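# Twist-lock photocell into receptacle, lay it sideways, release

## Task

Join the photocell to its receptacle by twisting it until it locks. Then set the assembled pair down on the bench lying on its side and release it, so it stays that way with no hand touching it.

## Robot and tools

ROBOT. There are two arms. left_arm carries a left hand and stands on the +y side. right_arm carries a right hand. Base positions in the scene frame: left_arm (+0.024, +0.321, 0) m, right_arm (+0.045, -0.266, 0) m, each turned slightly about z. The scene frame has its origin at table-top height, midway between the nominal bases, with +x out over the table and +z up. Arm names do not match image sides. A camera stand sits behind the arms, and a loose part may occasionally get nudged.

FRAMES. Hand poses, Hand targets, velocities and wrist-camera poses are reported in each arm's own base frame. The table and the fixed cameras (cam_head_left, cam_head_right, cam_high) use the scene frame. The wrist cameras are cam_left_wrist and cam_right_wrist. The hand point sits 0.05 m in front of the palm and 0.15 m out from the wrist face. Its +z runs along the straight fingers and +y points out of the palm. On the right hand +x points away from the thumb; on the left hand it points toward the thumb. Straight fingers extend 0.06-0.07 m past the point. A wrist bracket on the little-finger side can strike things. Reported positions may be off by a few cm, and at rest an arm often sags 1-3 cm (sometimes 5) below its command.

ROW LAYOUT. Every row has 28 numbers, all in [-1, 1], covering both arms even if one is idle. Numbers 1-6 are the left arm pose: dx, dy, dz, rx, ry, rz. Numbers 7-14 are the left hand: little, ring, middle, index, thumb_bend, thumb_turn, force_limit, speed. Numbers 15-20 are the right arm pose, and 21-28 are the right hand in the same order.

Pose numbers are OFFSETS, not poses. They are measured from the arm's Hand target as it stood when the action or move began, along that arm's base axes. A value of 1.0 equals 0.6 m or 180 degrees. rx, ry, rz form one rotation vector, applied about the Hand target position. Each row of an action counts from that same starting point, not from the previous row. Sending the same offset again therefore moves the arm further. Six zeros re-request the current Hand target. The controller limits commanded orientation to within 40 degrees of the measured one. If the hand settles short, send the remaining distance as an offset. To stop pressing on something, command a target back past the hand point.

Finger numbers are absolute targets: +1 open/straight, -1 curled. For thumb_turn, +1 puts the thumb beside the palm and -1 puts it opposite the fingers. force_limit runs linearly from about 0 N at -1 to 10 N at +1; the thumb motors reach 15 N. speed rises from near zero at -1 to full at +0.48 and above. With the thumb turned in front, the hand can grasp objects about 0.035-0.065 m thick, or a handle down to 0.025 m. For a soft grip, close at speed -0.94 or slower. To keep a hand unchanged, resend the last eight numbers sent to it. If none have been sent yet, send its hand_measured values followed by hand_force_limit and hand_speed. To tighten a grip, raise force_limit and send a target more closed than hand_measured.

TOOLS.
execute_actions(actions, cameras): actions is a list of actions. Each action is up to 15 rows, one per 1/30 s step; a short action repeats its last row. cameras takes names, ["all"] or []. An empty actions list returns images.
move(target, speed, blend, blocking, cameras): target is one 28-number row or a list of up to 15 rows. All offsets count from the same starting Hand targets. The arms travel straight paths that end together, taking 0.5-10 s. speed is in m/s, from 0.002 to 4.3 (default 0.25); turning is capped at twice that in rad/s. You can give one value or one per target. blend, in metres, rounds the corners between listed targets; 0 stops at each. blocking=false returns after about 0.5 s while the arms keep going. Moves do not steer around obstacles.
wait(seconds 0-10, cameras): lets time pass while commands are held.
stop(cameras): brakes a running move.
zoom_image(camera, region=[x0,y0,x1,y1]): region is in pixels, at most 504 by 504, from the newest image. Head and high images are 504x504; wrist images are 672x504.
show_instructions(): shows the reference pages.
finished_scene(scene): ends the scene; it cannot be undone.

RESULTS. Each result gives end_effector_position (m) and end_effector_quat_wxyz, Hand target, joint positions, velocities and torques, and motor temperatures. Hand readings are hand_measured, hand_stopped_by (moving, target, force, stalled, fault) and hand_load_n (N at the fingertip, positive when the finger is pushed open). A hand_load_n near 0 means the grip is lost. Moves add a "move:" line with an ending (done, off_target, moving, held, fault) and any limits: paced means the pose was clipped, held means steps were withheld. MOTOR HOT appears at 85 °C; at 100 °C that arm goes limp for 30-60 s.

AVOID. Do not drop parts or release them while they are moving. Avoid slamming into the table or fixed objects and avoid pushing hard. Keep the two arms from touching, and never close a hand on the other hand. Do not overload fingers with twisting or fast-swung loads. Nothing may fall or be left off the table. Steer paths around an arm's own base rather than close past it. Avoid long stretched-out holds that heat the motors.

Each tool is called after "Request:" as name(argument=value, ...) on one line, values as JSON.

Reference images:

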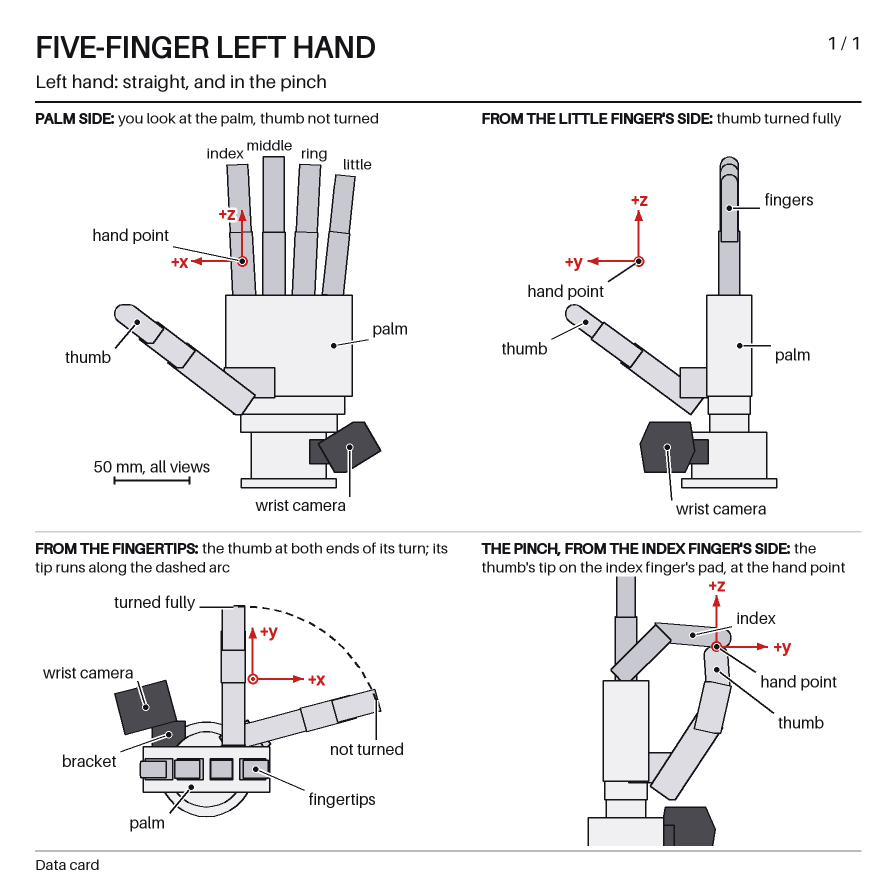

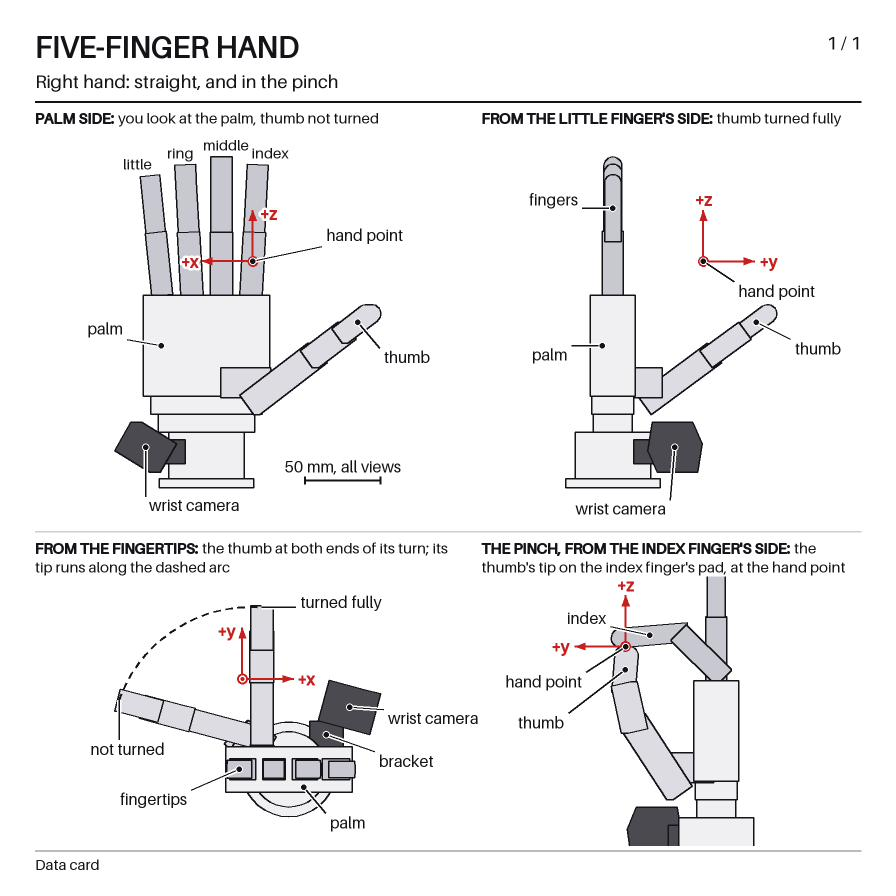

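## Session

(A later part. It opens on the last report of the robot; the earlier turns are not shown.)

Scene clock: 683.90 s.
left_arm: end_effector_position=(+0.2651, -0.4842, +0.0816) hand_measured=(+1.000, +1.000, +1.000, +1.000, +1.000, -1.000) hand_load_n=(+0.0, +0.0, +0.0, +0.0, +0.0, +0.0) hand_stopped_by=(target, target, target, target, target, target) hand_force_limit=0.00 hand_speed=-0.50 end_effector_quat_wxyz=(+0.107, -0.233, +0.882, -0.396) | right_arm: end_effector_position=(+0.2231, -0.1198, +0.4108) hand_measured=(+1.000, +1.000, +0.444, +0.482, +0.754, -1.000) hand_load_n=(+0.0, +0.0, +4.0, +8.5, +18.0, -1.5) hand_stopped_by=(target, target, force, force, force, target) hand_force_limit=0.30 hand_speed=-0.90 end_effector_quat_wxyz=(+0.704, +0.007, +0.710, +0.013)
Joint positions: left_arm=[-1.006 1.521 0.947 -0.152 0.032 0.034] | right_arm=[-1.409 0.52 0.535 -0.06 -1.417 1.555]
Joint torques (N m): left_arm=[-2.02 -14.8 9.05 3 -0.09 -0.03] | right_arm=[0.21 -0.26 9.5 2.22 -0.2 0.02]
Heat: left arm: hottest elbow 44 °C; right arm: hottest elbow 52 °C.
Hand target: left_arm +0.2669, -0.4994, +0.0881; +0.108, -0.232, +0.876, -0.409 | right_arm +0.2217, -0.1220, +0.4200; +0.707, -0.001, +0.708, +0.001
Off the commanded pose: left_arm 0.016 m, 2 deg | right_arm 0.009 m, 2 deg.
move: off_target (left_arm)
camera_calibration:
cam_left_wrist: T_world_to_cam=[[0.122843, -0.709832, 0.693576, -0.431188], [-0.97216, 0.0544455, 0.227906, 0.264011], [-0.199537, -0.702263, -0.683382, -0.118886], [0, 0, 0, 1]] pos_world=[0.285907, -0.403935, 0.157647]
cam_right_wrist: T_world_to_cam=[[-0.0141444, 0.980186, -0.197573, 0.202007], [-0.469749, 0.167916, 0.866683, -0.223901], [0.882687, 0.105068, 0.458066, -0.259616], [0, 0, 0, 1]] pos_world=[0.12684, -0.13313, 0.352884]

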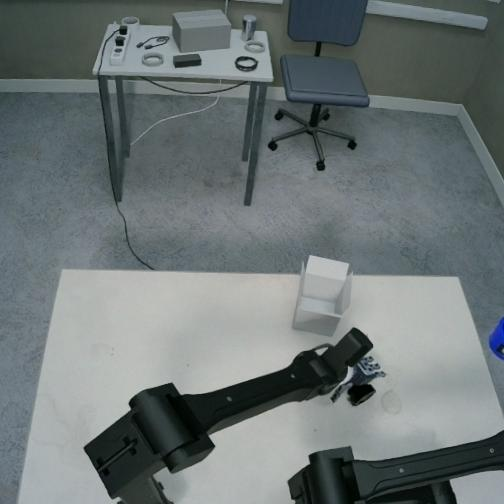

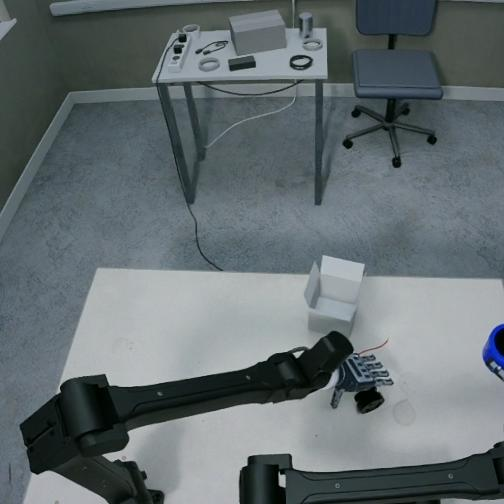

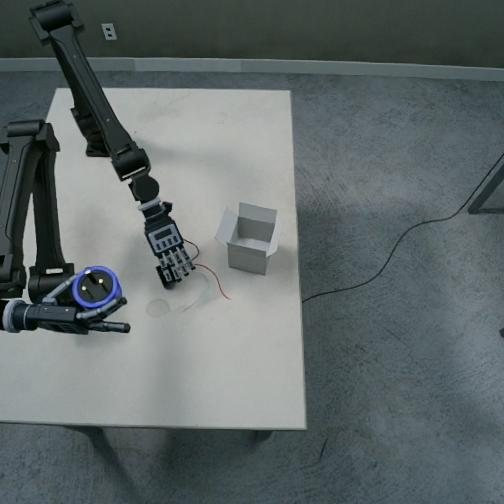

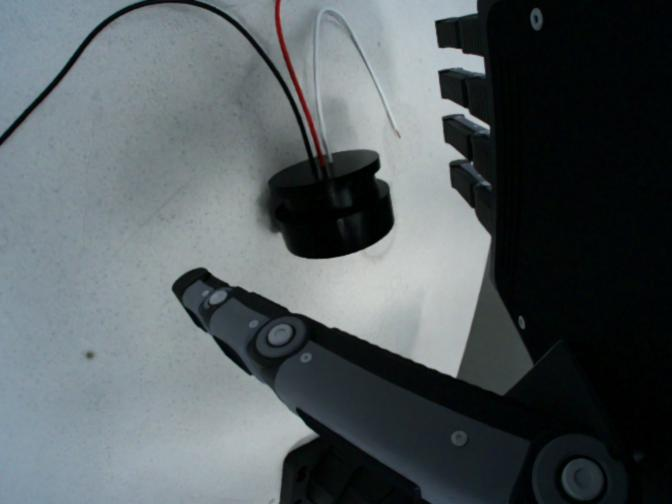

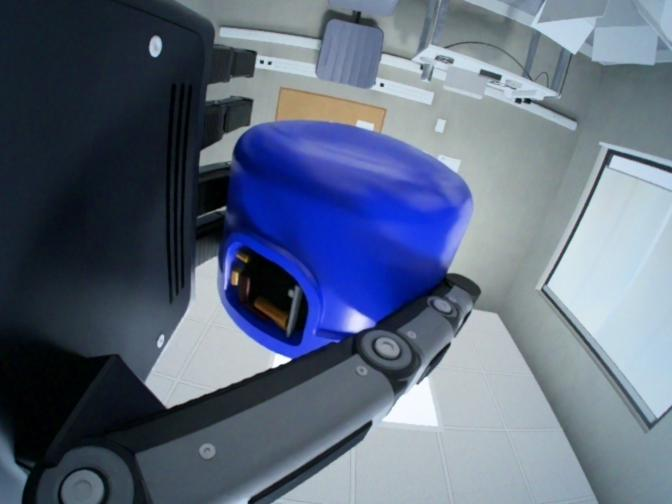

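Request:
move(target=[0.018,-0.0675,-0.0772,0,0,0,1,1,1,1,1,-1,0.0,-0.5,0,0,0,0,0,0,1,1,0.0,-0.1,0.7,-1,0.3,-0.9], speed=0.06, cameras=["cam_left_wrist","cam_head_right"])

Request:
zoom_image(camera="cam_head_right", region=[320, 340, 420, 440])

Scene clock: 723.57 s.
left_arm: end_effector_position=(+0.2721, -0.5172, +0.0314) hand_measured=(+1.000, +1.000, +1.000, +1.000, +1.000, -1.000) hand_load_n=(+0.0, +0.0, +0.0, +0.0, +0.0, +0.0) hand_stopped_by=(target, target, target, target, target, target) hand_force_limit=0.00 hand_speed=-0.50 end_effector_quat_wxyz=(+0.106, -0.233, +0.884, -0.390) | right_arm: end_effector_position=(+0.2231, -0.1198, +0.4108) hand_measured=(+1.000, +1.000, +0.444, +0.482, +0.754, -1.000) hand_load_n=(+0.0, +0.0, +4.0, +8.5, +18.0, -1.5) hand_stopped_by=(target, target, force, force, force, target) hand_force_limit=0.30 hand_speed=-0.90 end_effector_quat_wxyz=(+0.704, +0.007, +0.710, +0.013)
Joint positions: left_arm=[-1.03 1.682 0.994 -0.05 0.013 0.018] | right_arm=[-1.409 0.52 0.535 -0.06 -1.417 1.555]
Joint torques (N m): left_arm=[-1.96 -16.62 9.91 3.03 -0.11 -0.03] | right_arm=[-0.09 -0.09 9.5 2.17 -0.18 0.04]
Heat: left arm: hottest elbow 44 °C; right arm: hottest elbow 52 °C.
Hand target: left_arm +0.2777, -0.5398, +0.0417; +0.108, -0.232, +0.876, -0.409 | right_arm +0.2217, -0.1220, +0.4200; +0.707, -0.001, +0.708, +0.001
Off the commanded pose: left_arm 0.026 m, 2 deg | right_arm 0.009 m, 2 deg.
move: off_target (left_arm)
camera_calibration:
cam_left_wrist: T_world_to_cam=[[0.126868, -0.718026, 0.684356, -0.425707], [-0.970678, 0.0521481, 0.23466, 0.282215], [-0.20418, -0.69406, -0.690356, -0.169207], [0, 0, 0, 1]] pos_world=[0.2934, -0.437825, 0.108298]
Images, in order (width x height): cam_head_right 504x504, cam_left_wrist 672x504.

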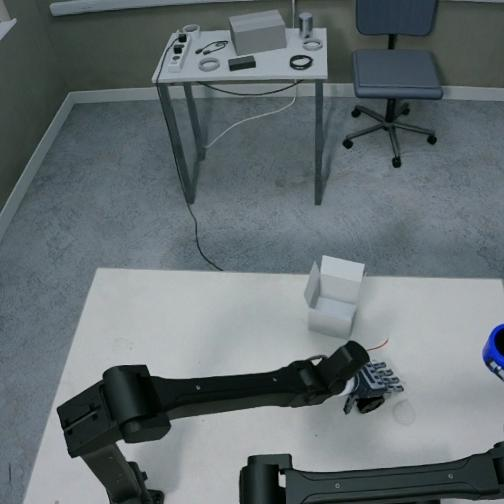

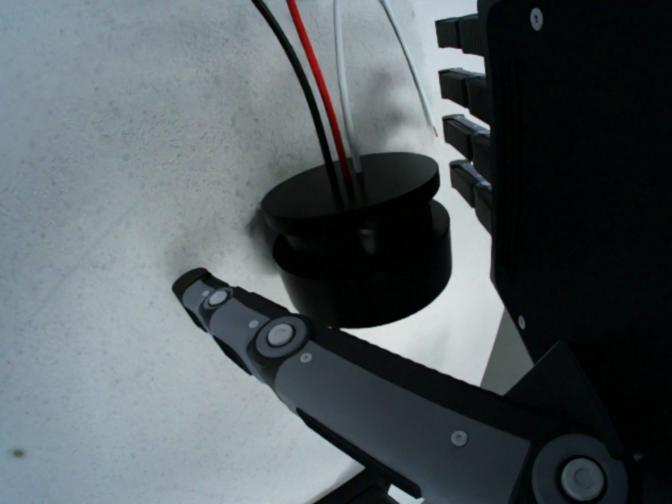

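Scaled by 5.040 from the camera's 504x504 image, which has a finer 720x720 frame.

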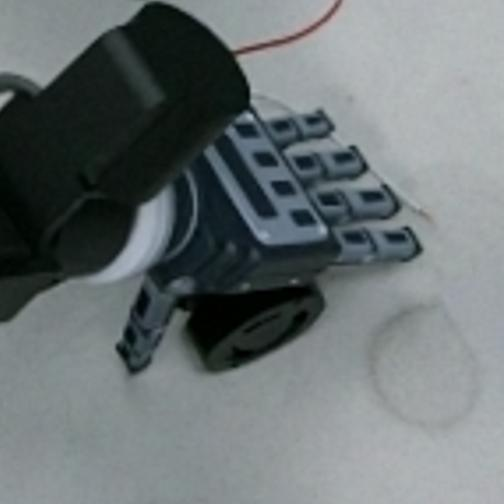

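Request:
move(target=[0.006,-0.011,0.045,0,0,0,1,1,1,1,1,-1,0.0,-0.5,0,0,0,0,0,0,1,1,0.0,-0.1,0.7,-1,0.3,-0.9], speed=0.06, cameras=["cam_left_wrist"])

Scene clock: 739.57 s.
left_arm: end_effector_position=(+0.2785, -0.5277, +0.0468) hand_measured=(+1.000, +1.000, +1.000, +1.000, +1.000, -1.000) hand_load_n=(+0.0, +0.0, +0.0, +0.0, +0.0, +0.0) hand_stopped_by=(target, target, target, target, target, target) hand_force_limit=0.00 hand_speed=-0.50 end_effector_quat_wxyz=(+0.106, -0.233, +0.884, -0.391) | right_arm: end_effector_position=(+0.2231, -0.1198, +0.4108) hand_measured=(+1.000, +1.000, +0.444, +0.482, +0.754, -1.000) hand_load_n=(+0.0, +0.0, +4.0, +8.0, +18.0, -2.0) hand_stopped_by=(target, target, force, force, force, target) hand_force_limit=0.30 hand_speed=-0.90 end_effector_quat_wxyz=(+0.704, +0.007, +0.710, +0.013)
Joint positions: left_arm=[-1.03 1.682 1.043 -0.098 0.013 0.018] | right_arm=[-1.409 0.52 0.535 -0.06 -1.417 1.555]
Joint torques (N m): left_arm=[-1.96 -19.55 10.15 1.66 -0.1 -0.02] | right_arm=[0.38 -0.21 9.52 2.28 -0.16 0.04]
Heat: left arm: hottest elbow 44 °C; right arm: hottest elbow 52 °C.
Hand target: left_arm +0.2813, -0.5465, +0.0687; +0.108, -0.232, +0.876, -0.409 | right_arm +0.2217, -0.1220, +0.4200; +0.707, -0.001, +0.708, +0.001
Off the commanded pose: left_arm 0.029 m, 2 deg | right_arm 0.009 m, 2 deg.
move: off_target (left_arm)
camera_calibration:
cam_left_wrist: T_world_to_cam=[[0.126497, -0.71661, 0.685908, -0.443816], [-0.970977, 0.0520414, 0.233441, 0.285403], [-0.202982, -0.69553, -0.689229, -0.165817], [0, 0, 0, 1]] pos_world=[0.299603, -0.448227, 0.123506]
Images, in order (width x height): cam_left_wrist 672x504.

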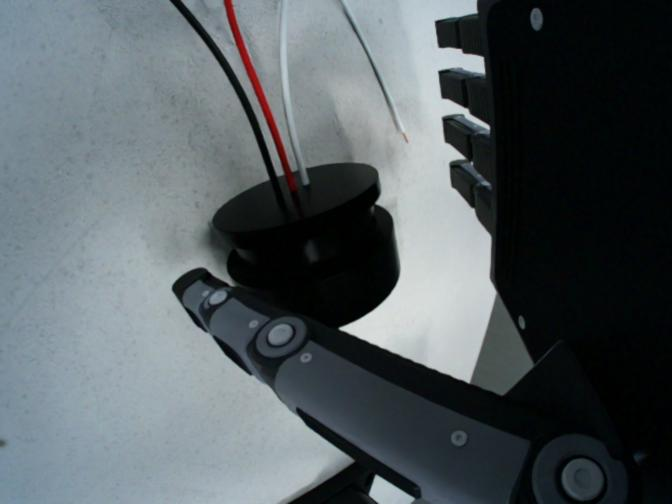

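Request:
move(target=[-0.004,0.0075,-0.029,0,0,0,1,1,1,1,1,-1,0.0,-0.5,0,0,0,0,0,0,1,1,0.0,-0.1,0.7,-1,0.3,-0.9], speed=0.04, cameras=["cam_left_wrist"])

Scene clock: 754.13 s.
left_arm: end_effector_position=(+0.2809, -0.5318, +0.0502) hand_measured=(+1.000, +1.000, +1.000, +1.000, +1.000, -1.000) hand_load_n=(+0.0, +0.5, +0.0, +0.0, +0.0, +0.0) hand_stopped_by=(target, target, target, target, target, target) hand_force_limit=0.00 hand_speed=-0.50 end_effector_quat_wxyz=(+0.109, -0.232, +0.880, -0.401) | right_arm: end_effector_position=(+0.2231, -0.1198, +0.4108) hand_measured=(+1.000, +1.000, +0.444, +0.482, +0.754, -1.000) hand_load_n=(+0.0, +0.0, +4.0, +8.5, +18.0, -1.5) hand_stopped_by=(target, target, force, force, force, target) hand_force_limit=0.30 hand_speed=-0.90 end_effector_quat_wxyz=(+0.704, +0.007, +0.710, +0.013)
Joint positions: left_arm=[-1.03 1.682 1.043 -0.076 0.013 0.018] | right_arm=[-1.409 0.52 0.535 -0.06 -1.417 1.555]
Joint torques (N m): left_arm=[-1.96 -17.79 7.8 3.06 -0.1 -0.02] | right_arm=[0.32 -0.5 9.36 2.18 -0.19 0]
Heat: left arm: hottest elbow 44 °C; right arm: hottest elbow 52 °C.
Hand target: left_arm +0.2789, -0.5420, +0.0513; +0.108, -0.232, +0.876, -0.409 | right_arm +0.2217, -0.1220, +0.4200; +0.707, -0.001, +0.708, +0.001
Off the commanded pose: left_arm 0.010 m, 1 deg | right_arm 0.009 m, 2 deg.
move: done
camera_calibration:
cam_left_wrist: T_world_to_cam=[[0.118796, -0.703879, 0.700316, -0.44114], [-0.973484, 0.0562996, 0.22172, 0.290741], [-0.195491, -0.708085, -0.678527, -0.17507], [0, 0, 0, 1]] pos_world=[0.301212, -0.450842, 0.125684]
Images, in order (width x height): cam_left_wrist 672x504.

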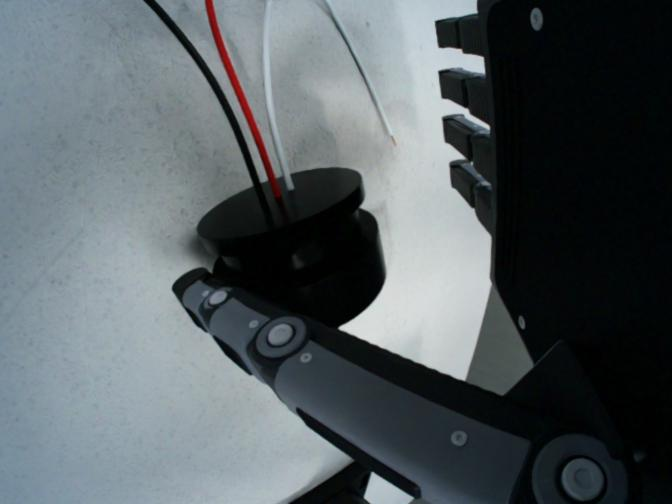

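Request:
move(target=[-0.008,0.014,-0.012,0,0,0,1,1,1,1,1,-1,0.0,-0.5,0,0,0,0,0,0,1,1,0.0,-0.1,0.7,-1,0.3,-0.9], speed=0.04, cameras=["cam_left_wrist"])

Scene clock: 762.47 s.
left_arm: end_effector_position=(+0.2786, -0.5280, +0.0439) hand_measured=(+1.000, +1.000, +1.000, +1.000, +1.000, -1.000) hand_load_n=(+0.0, +0.0, +0.0, +0.0, +0.0, +0.0) hand_stopped_by=(target, target, target, target, target, target) hand_force_limit=0.00 hand_speed=-0.50 end_effector_quat_wxyz=(+0.109, -0.232, +0.879, -0.402) | right_arm: end_effector_position=(+0.2231, -0.1198, +0.4108) hand_measured=(+1.000, +1.000, +0.444, +0.482, +0.754, -1.000) hand_load_n=(+0.0, +0.0, +4.5, +8.5, +18.0, -1.5) hand_stopped_by=(target, target, force, force, force, target) hand_force_limit=0.30 hand_speed=-0.90 end_effector_quat_wxyz=(+0.704, +0.007, +0.710, +0.013)
Joint positions: left_arm=[-1.03 1.682 1.021 -0.05 0.013 0.018] | right_arm=[-1.409 0.52 0.535 -0.06 -1.417 1.555]
Joint torques (N m): left_arm=[-2.08 -18.37 6.72 3.02 -0.1 -0.02] | right_arm=[0.32 -0.26 9.48 2.14 -0.16 0.02]
Heat: left arm: hottest elbow 43 °C; right arm: hottest elbow 52 °C.
Hand target: left_arm +0.2741, -0.5335, +0.0441; +0.108, -0.232, +0.876, -0.408 | right_arm +0.2217, -0.1220, +0.4200; +0.707, -0.001, +0.708, +0.001
Off the commanded pose: left_arm 0.007 m, 1 deg | right_arm 0.009 m, 2 deg.
move: done
camera_calibration:
cam_left_wrist: T_world_to_cam=[[0.117404, -0.70161, 0.702822, -0.432298], [-0.973928, 0.0569904, 0.219583, 0.290337], [-0.194116, -0.710278, -0.676627, -0.178795], [0, 0, 0, 1]] pos_world=[0.298814, -0.446845, 0.119098]
Images, in order (width x height): cam_left_wrist 672x504.

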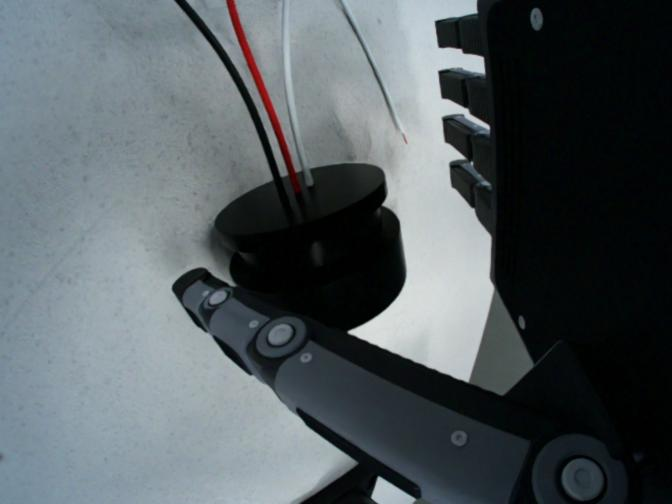

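Request:
move(target=[-0.003,0.006,-0.013,0,0,0,1,1,1,1,1,-1,0.0,-0.5,0,0,0,0,0,0,1,1,0.0,-0.1,0.7,-1,0.3,-0.9], speed=0.04, cameras=["cam_left_wrist"])

Scene clock: 769.53 s.
left_arm: end_effector_position=(+0.2769, -0.5251, +0.0391) hand_measured=(+1.000, +1.000, +1.000, +1.000, +1.000, -1.000) hand_load_n=(+0.0, +0.0, +0.0, +0.0, +0.0, +0.0) hand_stopped_by=(target, target, target, target, target, target) hand_force_limit=0.00 hand_speed=-0.50 end_effector_quat_wxyz=(+0.110, -0.232, +0.878, -0.405) | right_arm: end_effector_position=(+0.2231, -0.1198, +0.4108) hand_measured=(+1.000, +1.000, +0.444, +0.482, +0.754, -1.000) hand_load_n=(+0.0, +0.0, +4.0, +8.5, +18.0, -1.5) hand_stopped_by=(target, target, force, force, force, target) hand_force_limit=0.30 hand_speed=-0.90 end_effector_quat_wxyz=(+0.704, +0.007, +0.710, +0.013)
Joint positions: left_arm=[-1.03 1.682 1.002 -0.025 0.013 0.018] | right_arm=[-1.409 0.52 0.535 -0.06 -1.417 1.555]
Joint torques (N m): left_arm=[-1.96 -17.79 6.58 3.22 -0.08 -0.01] | right_arm=[0.85 -0.38 9.43 2.22 -0.17 0.02]
Heat: left arm: hottest elbow 43 °C; right arm: hottest elbow 52 °C.
Hand target: left_arm +0.2723, -0.5298, +0.0362; +0.108, -0.232, +0.876, -0.408 | right_arm +0.2217, -0.1220, +0.4200; +0.707, -0.001, +0.708, +0.001
Off the commanded pose: left_arm 0.007 m, 1 deg | right_arm 0.009 m, 2 deg.
move: done
camera_calibration:
cam_left_wrist: T_world_to_cam=[[0.115484, -0.6984, 0.706329, -0.424597], [-0.974528, 0.0579626, 0.216647, 0.290361], [-0.192247, -0.713357, -0.673916, -0.182489], [0, 0, 0, 1]] pos_world=[0.296916, -0.443549, 0.114018]
Images, in order (width x height): cam_left_wrist 672x504.

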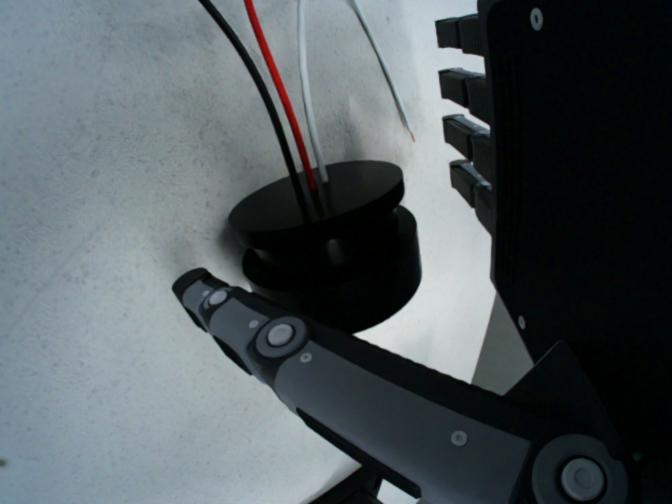

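Request:
move(target=[[0,0,0,0,0,0,1,1,0.3,0.3,1,-1,0.0,-0.5,0,0,0,0,0,0,1,1,0.0,-0.1,0.7,-1,0.3,-0.9],[0,0,0,0,0,0,1,1,-0.7,-0.7,0.5,-1,0.3,-0.9,0,0,0,0,0,0,1,1,0.0,-0.1,0.7,-1,0.3,-0.9]], speed=0.04, cameras=["cam_left_wrist","cam_head_right"])

Scene clock: 780.37 s.
left_arm: end_effector_position=(+0.2772, -0.5257, +0.0395) hand_measured=(+1.000, +1.000, +0.090, +0.098, +0.898, -1.000) hand_load_n=(+0.0, +0.0, +7.5, +5.5, +11.0, +1.5) hand_stopped_by=(target, target, force, force, force, target) hand_force_limit=0.30 hand_speed=-0.90 end_effector_quat_wxyz=(+0.110, -0.232, +0.877, -0.406) | right_arm: end_effector_position=(+0.2231, -0.1198, +0.4108) hand_measured=(+1.000, +1.000, +0.444, +0.482, +0.754, -1.000) hand_load_n=(+0.0, +0.0, +4.0, +8.5, +17.5, -1.5) hand_stopped_by=(target, target, force, force, force, target) hand_force_limit=0.30 hand_speed=-0.90 end_effector_quat_wxyz=(+0.704, +0.007, +0.710, +0.013)
Joint positions: left_arm=[-1.03 1.682 1.002 -0.023 0.013 0.017] | right_arm=[-1.409 0.52 0.535 -0.06 -1.417 1.555]
Joint torques (N m): left_arm=[-1.79 -17.9 6.58 2.93 -0.07 -0.01] | right_arm=[0.26 -0.09 9.37 2.21 -0.18 0.04]
Heat: left arm: hottest elbow 43 °C; right arm: hottest elbow 52 °C.
Hand target: left_arm +0.2723, -0.5299, +0.0362; +0.108, -0.232, +0.876, -0.408 | right_arm +0.2217, -0.1220, +0.4200; +0.707, -0.001, +0.708, +0.001
Off the commanded pose: left_arm 0.007 m, 0 deg | right_arm 0.009 m, 2 deg.
move: done
camera_calibration:
cam_left_wrist: T_world_to_cam=[[0.115257, -0.696479, 0.708261, -0.424339], [-0.974732, 0.0580501, 0.215704, 0.290645], [-0.191348, -0.715226, -0.672189, -0.183908], [0, 0, 0, 1]] pos_world=[0.297019, -0.44395, 0.114228]
Images, in order (width x height): cam_head_right 504x504, cam_left_wrist 672x504.

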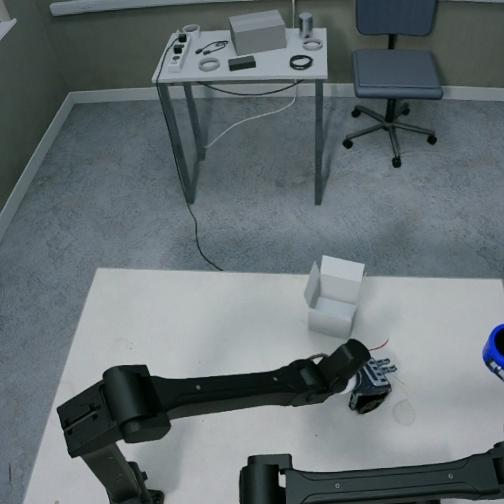

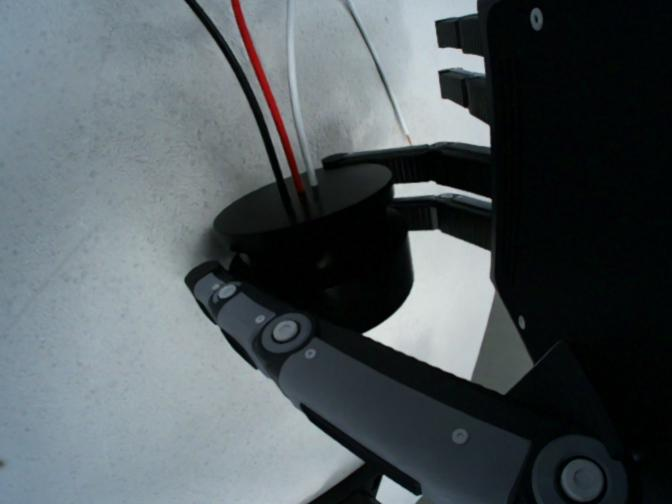

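Request:
move(target=[[0,0,0.25,0,0,0,1,1,-0.7,-0.7,0.5,-1,0.3,-0.9,0,0,0,0,0,0,1,1,0.0,-0.1,0.7,-1,0.3,-0.9],[0,0.1,0.57,-0.1055,0.185,0.1787,1,1,-0.7,-0.7,0.5,-1,0.3,-0.9,0,0,0,0,0,0,1,1,0.0,-0.1,0.7,-1,0.3,-0.9]], speed=0.15, blend=[0.03,0], cameras=["all"])

Request:
zoom_image(camera="cam_head_right", region=[320, 290, 440, 410])

Request:
zoom_image(camera="cam_head_left", region=[320, 290, 440, 410])

Scene clock: 798.77 s.
left_arm: end_effector_position=(+0.2644, -0.4674, +0.3377) hand_measured=(+1.000, +1.000, +0.090, +0.098, +0.898, -1.000) hand_load_n=(+0.0, +0.0, +8.0, +5.5, +11.0, +1.5) hand_stopped_by=(target, target, force, force, force, target) hand_force_limit=0.30 hand_speed=-0.90 end_effector_quat_wxyz=(-0.072, -0.582, +0.712, -0.386) | right_arm: end_effector_position=(+0.2231, -0.1198, +0.4108) hand_measured=(+1.000, +1.000, +0.444, +0.482, +0.754, -1.000) hand_load_n=(+0.0, +0.0, +4.5, +8.0, +18.0, -1.5) hand_stopped_by=(target, target, force, force, force, target) hand_force_limit=0.30 hand_speed=-0.90 end_effector_quat_wxyz=(+0.704, +0.007, +0.710, +0.013)
Joint positions: left_arm=[-0.89 1.283 1.34 -0.829 0.13 -0.745] | right_arm=[-1.409 0.52 0.535 -0.06 -1.417 1.555]
Joint torques (N m): left_arm=[-0.09 -15.09 12.64 1.84 0.31 -0.11] | right_arm=[0.26 -0.26 9.48 2.14 -0.17 0.03]
Heat: left arm: hottest elbow 43 °C; right arm: hottest elbow 52 °C.
Hand target: left_arm +0.2724, -0.4699, +0.3783; -0.075, -0.581, +0.696, -0.416 | right_arm +0.2217, -0.1220, +0.4200; +0.707, -0.001, +0.708, +0.001
Off the commanded pose: left_arm 0.041 m, 4 deg | right_arm 0.009 m, 2 deg.
move: off_target (left_arm)
camera_calibration:
cam_left_wrist: T_world_to_cam=[[0.797707, -0.240384, 0.553063, -0.50835], [-0.602483, -0.278105, 0.748112, -0.22488], [-0.0260245, -0.929986, -0.366674, -0.191515], [0, 0, 0, 1]] pos_world=[0.265045, -0.362845, 0.379161]
cam_right_wrist: T_world_to_cam=[[-0.0141444, 0.980186, -0.197573, 0.202007], [-0.469749, 0.167916, 0.866683, -0.223901], [0.882687, 0.105068, 0.458066, -0.259616], [0, 0, 0, 1]] pos_world=[0.12684, -0.13313, 0.352884]

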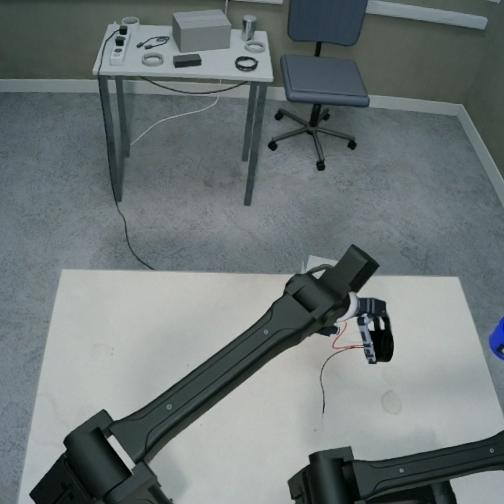

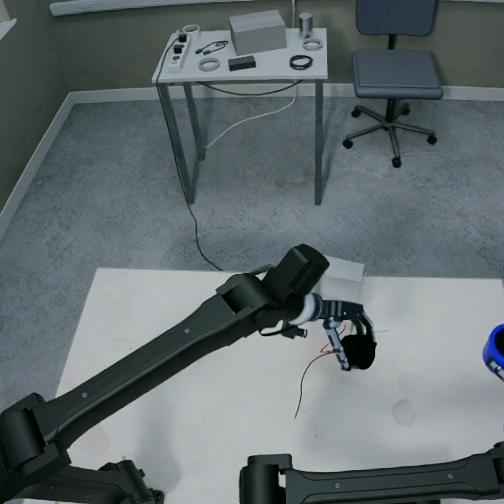

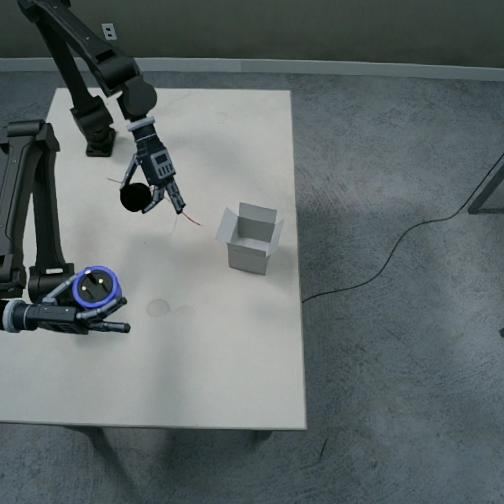

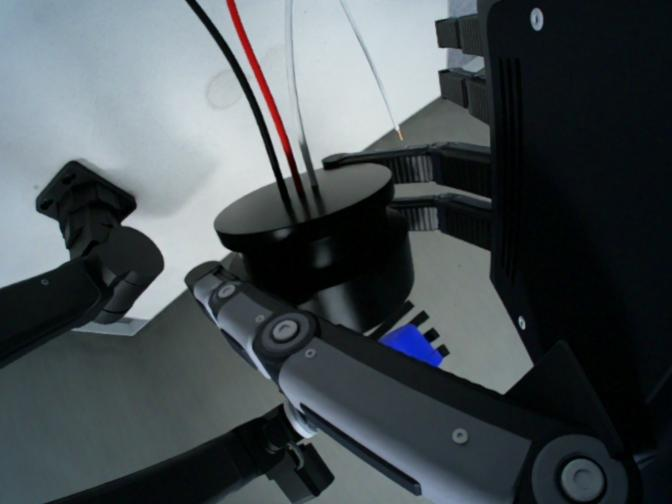

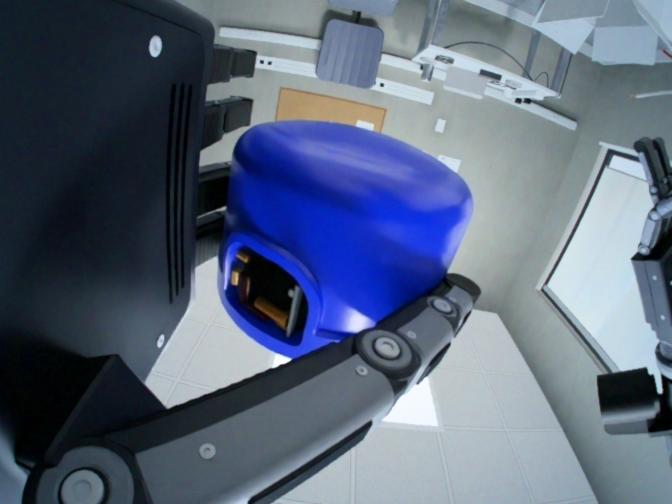

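Scaled by 4.200 from the camera's 504x504 image, which has a finer 720x720 frame.

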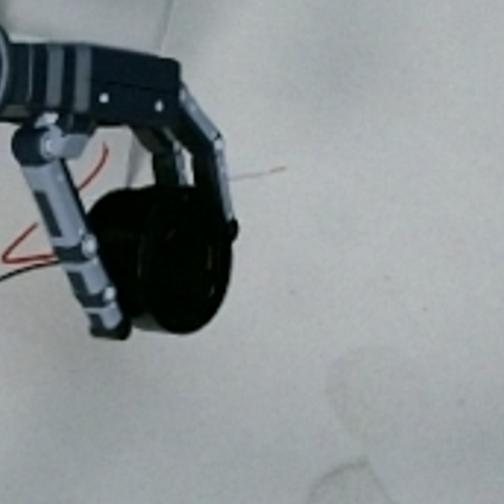

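Scaled by 4.200 from the camera's 504x504 image, which has a finer 720x720 frame.

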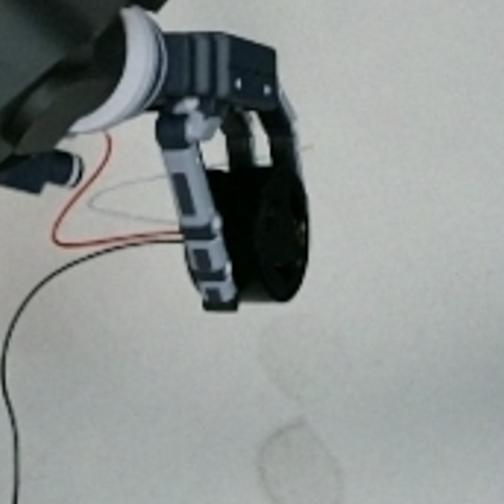

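Request:
move(target=[0,0,0,-0.290,0.0793,0.0777,1,1,-0.7,-0.7,0.5,-1,0.3,-0.9,0,0,0,0,0,0,1,1,0.0,-0.1,0.7,-1,0.3,-0.9], speed=0.2, cameras=["cam_high","cam_head_left","cam_head_right","cam_left_wrist"])

Request:
zoom_image(camera="cam_high", region=[100, 160, 180, 240])

Request:
zoom_image(camera="cam_head_left", region=[350, 280, 430, 360])

Request:
zoom_image(camera="cam_head_right", region=[320, 290, 400, 370])

Scene clock: 828.80 s.
left_arm: end_effector_position=(+0.2750, -0.4656, +0.3734) hand_measured=(+1.000, +1.000, +0.090, +0.098, +0.898, -1.000) hand_load_n=(+0.0, +0.0, +7.5, +5.5, +11.0, +1.0) hand_stopped_by=(target, target, force, force, force, target) hand_force_limit=0.30 hand_speed=-0.90 end_effector_quat_wxyz=(+0.344, +0.616, -0.361, +0.609) | right_arm: end_effector_position=(+0.2231, -0.1198, +0.4108) hand_measured=(+1.000, +1.000, +0.444, +0.482, +0.754, -1.000) hand_load_n=(+0.0, +0.0, +4.0, +8.5, +18.0, -1.5) hand_stopped_by=(target, target, force, force, force, target) hand_force_limit=0.30 hand_speed=-0.90 end_effector_quat_wxyz=(+0.704, +0.007, +0.710, +0.013)
Joint positions: left_arm=[-0.858 1.148 0.732 0.395 0.186 -1.551] | right_arm=[-1.409 0.52 0.535 -0.06 -1.417 1.555]
Joint torques (N m): left_arm=[-1.96 -9.41 8.31 3.82 -0.1 -0.16] | right_arm=[0.44 -0.15 9.42 2.15 -0.17 0.06]
Heat: left arm: hottest elbow 45 °C; right arm: hottest elbow 52 °C.
Hand target: left_arm +0.2723, -0.4699, +0.3782; +0.355, +0.612, -0.355, +0.611 | right_arm +0.2217, -0.1220, +0.4200; +0.707, -0.001, +0.708, +0.001
Off the commanded pose: left_arm 0.007 m, 2 deg | right_arm 0.009 m, 2 deg.
move: done
camera_calibration:
cam_left_wrist: T_world_to_cam=[[0.860758, 0.439865, 0.256153, -0.125869], [-0.431976, 0.365059, 0.824699, -0.0206451], [0.269245, -0.820518, 0.504239, -0.531855], [0, 0, 0, 1]] pos_world=[0.242624, -0.373495, 0.31745]
Images, in order (width x height): cam_head_left 504x504, cam_head_right 504x504, cam_high 504x504, cam_left_wrist 672x504.

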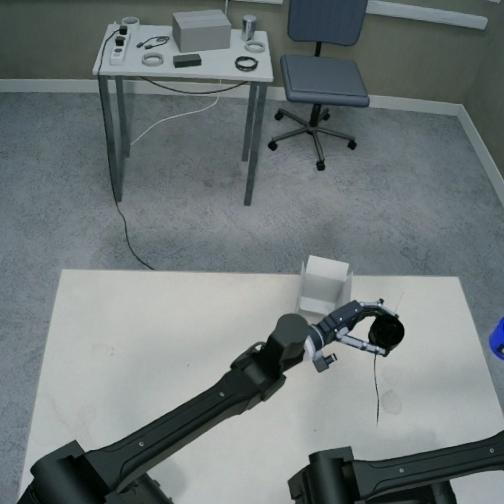

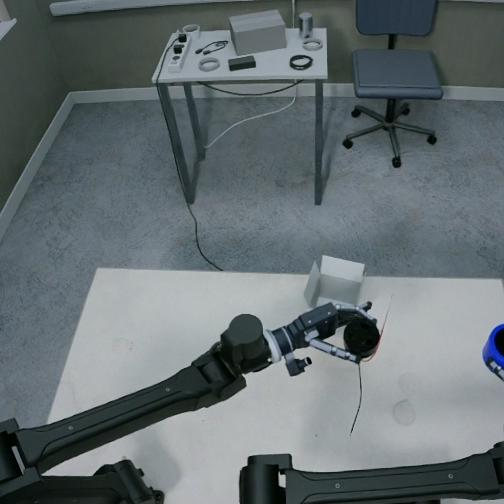

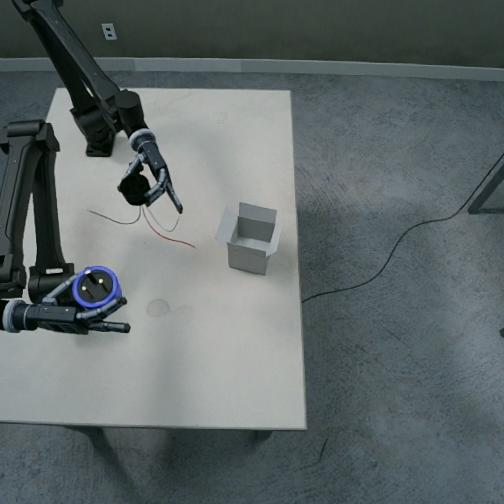

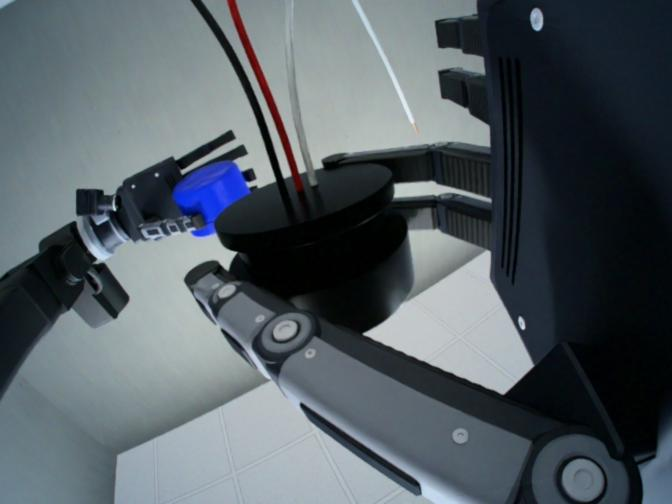

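Scaled by 6.300 from the camera's 504x504 image, which has a finer 720x720 frame.

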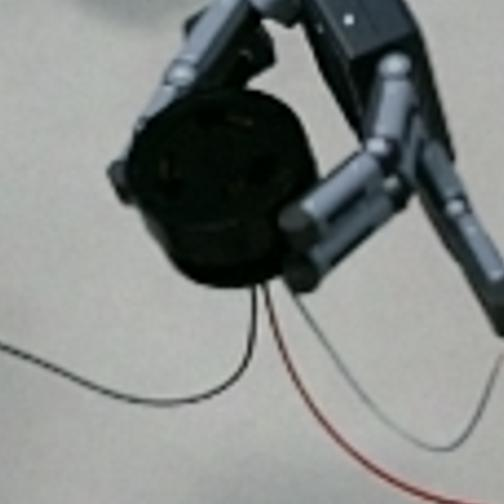

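Scaled by 6.300 from the camera's 504x504 image, which has a finer 720x720 frame.

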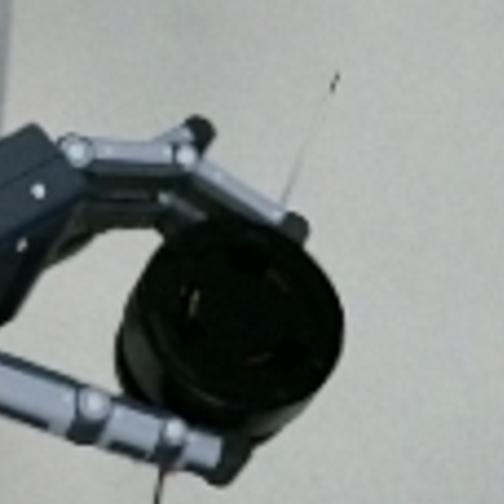

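Scaled by 6.300 from the camera's 504x504 image, which has a finer 720x720 frame.

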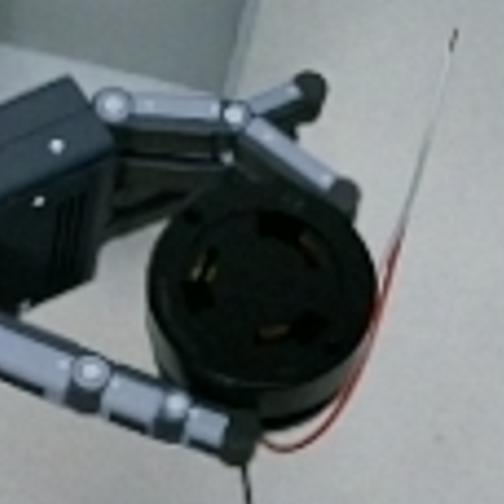

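Request:
zoom_image(camera="cam_head_right", region=[342, 316, 384, 358])

Request:
zoom_image(camera="cam_head_left", region=[366, 312, 408, 354])

Request:
zoom_image(camera="cam_high", region=[115, 168, 157, 210])

Scaled by 12.000 from the camera's 504x504 image, which has a finer 720x720 frame.

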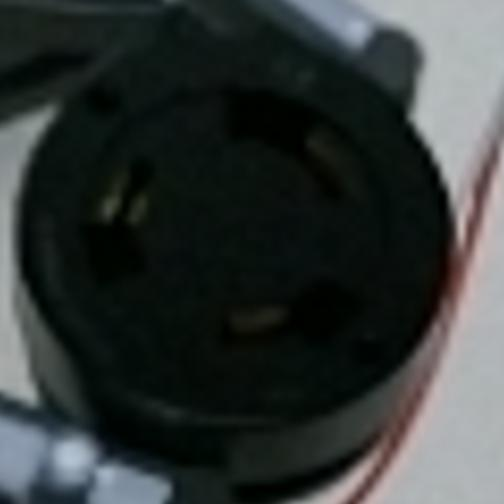

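Scaled by 12.000 from the camera's 504x504 image, which has a finer 720x720 frame.

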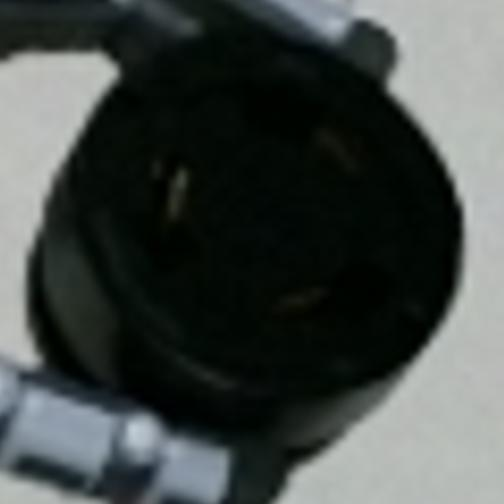

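Scaled by 12.000 from the camera's 504x504 image, which has a finer 720x720 frame.

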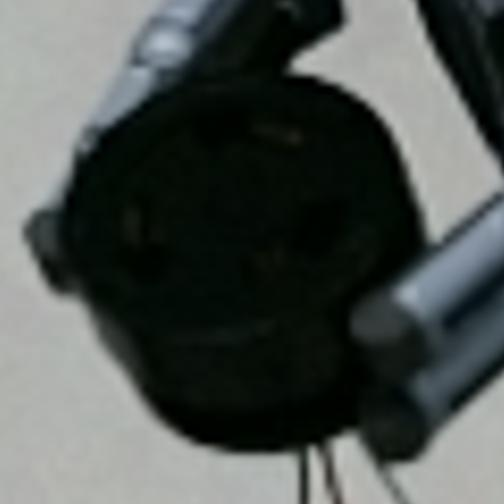

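Request:
move(target=[-0.035,0.242,0.42,0,0,0,1,1,-0.7,-0.7,0.5,-1,0.3,-0.9,0.019,0.2,0.35,0,0,0,1,1,0.0,-0.1,0.7,-1,0.3,-0.9], speed=0.2, cameras=["cam_high","cam_head_left","cam_head_right","cam_left_wrist"])

Scene clock: 872.53 s.
left_arm: end_effector_position=(+0.2535, -0.3308, +0.5981) hand_measured=(+1.000, +1.000, +0.090, +0.098, +0.898, -1.000) hand_load_n=(+0.0, +0.0, +8.0, +5.5, +11.5, +1.0) hand_stopped_by=(target, target, force, force, force, target) hand_force_limit=0.30 hand_speed=-0.90 end_effector_quat_wxyz=(+0.352, +0.624, -0.363, +0.596) | right_arm: end_effector_position=(+0.2377, -0.0146, +0.6061) hand_measured=(+1.000, +1.000, +0.444, +0.482, +0.754, -1.000) hand_load_n=(+0.0, +0.0, +4.0, +8.5, +18.0, -1.5) hand_stopped_by=(target, target, force, force, force, target) hand_force_limit=0.30 hand_speed=-0.90 end_effector_quat_wxyz=(+0.698, +0.017, +0.715, +0.013)
Joint positions: left_arm=[-0.556 0.819 1.153 -0.383 0.504 -1.555] | right_arm=[-1.036 0.43 1.079 -0.696 -1.032 1.573]
Joint torques (N m): left_arm=[-0.15 -4.54 12.42 2.21 0.25 -0.12] | right_arm=[2.08 2.55 10.86 1.69 0.07 0.01]
Heat: left arm: hottest elbow 46 °C; right arm: hottest elbow 52 °C.
Hand target: left_arm +0.2512, -0.3246, +0.6303; +0.355, +0.612, -0.355, +0.611 | right_arm +0.2331, -0.0020, +0.6300; +0.707, -0.001, +0.708, +0.001
Off the commanded pose: left_arm 0.033 m, 2 deg | right_arm 0.027 m, 3 deg.
move: off_target (left_arm, right_arm)
camera_calibration:
cam_left_wrist: T_world_to_cam=[[0.874601, 0.425378, 0.232653, -0.2184], [-0.400996, 0.3649, 0.840268, -0.281663], [0.272536, -0.828192, 0.489716, -0.523468], [0, 0, 0, 1]] pos_world=[0.220731, -0.237851, 0.543835]
Images, in order (width x height): cam_head_left 504x504, cam_head_right 504x504, cam_high 504x504, cam_left_wrist 672x504.

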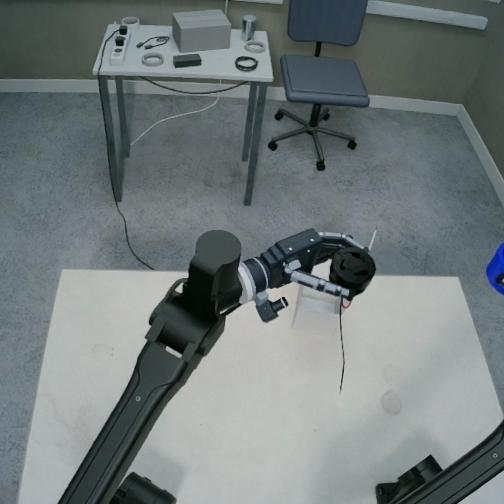

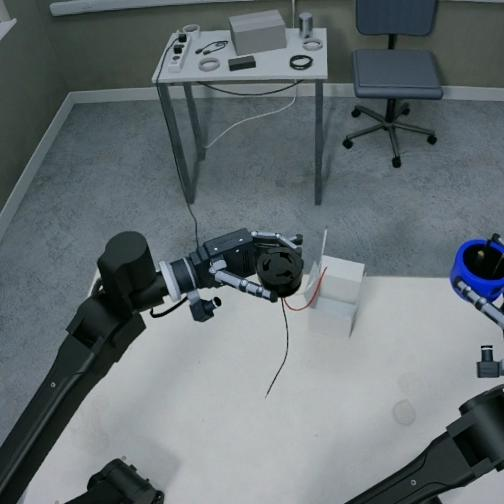

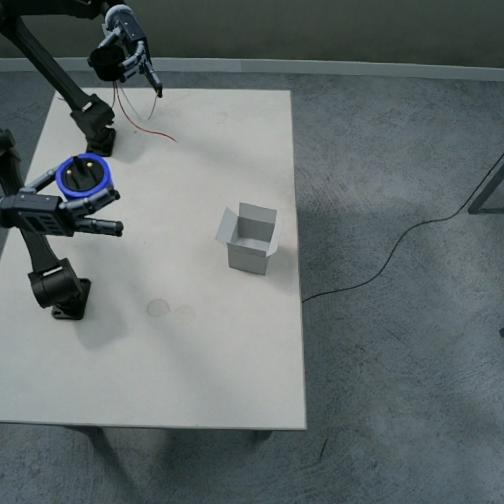

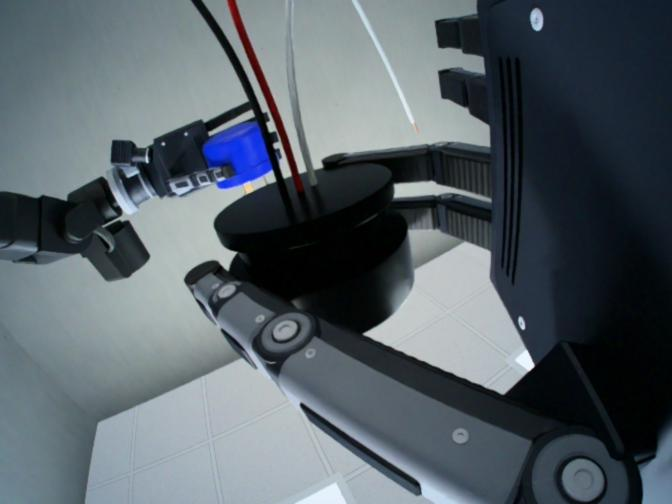

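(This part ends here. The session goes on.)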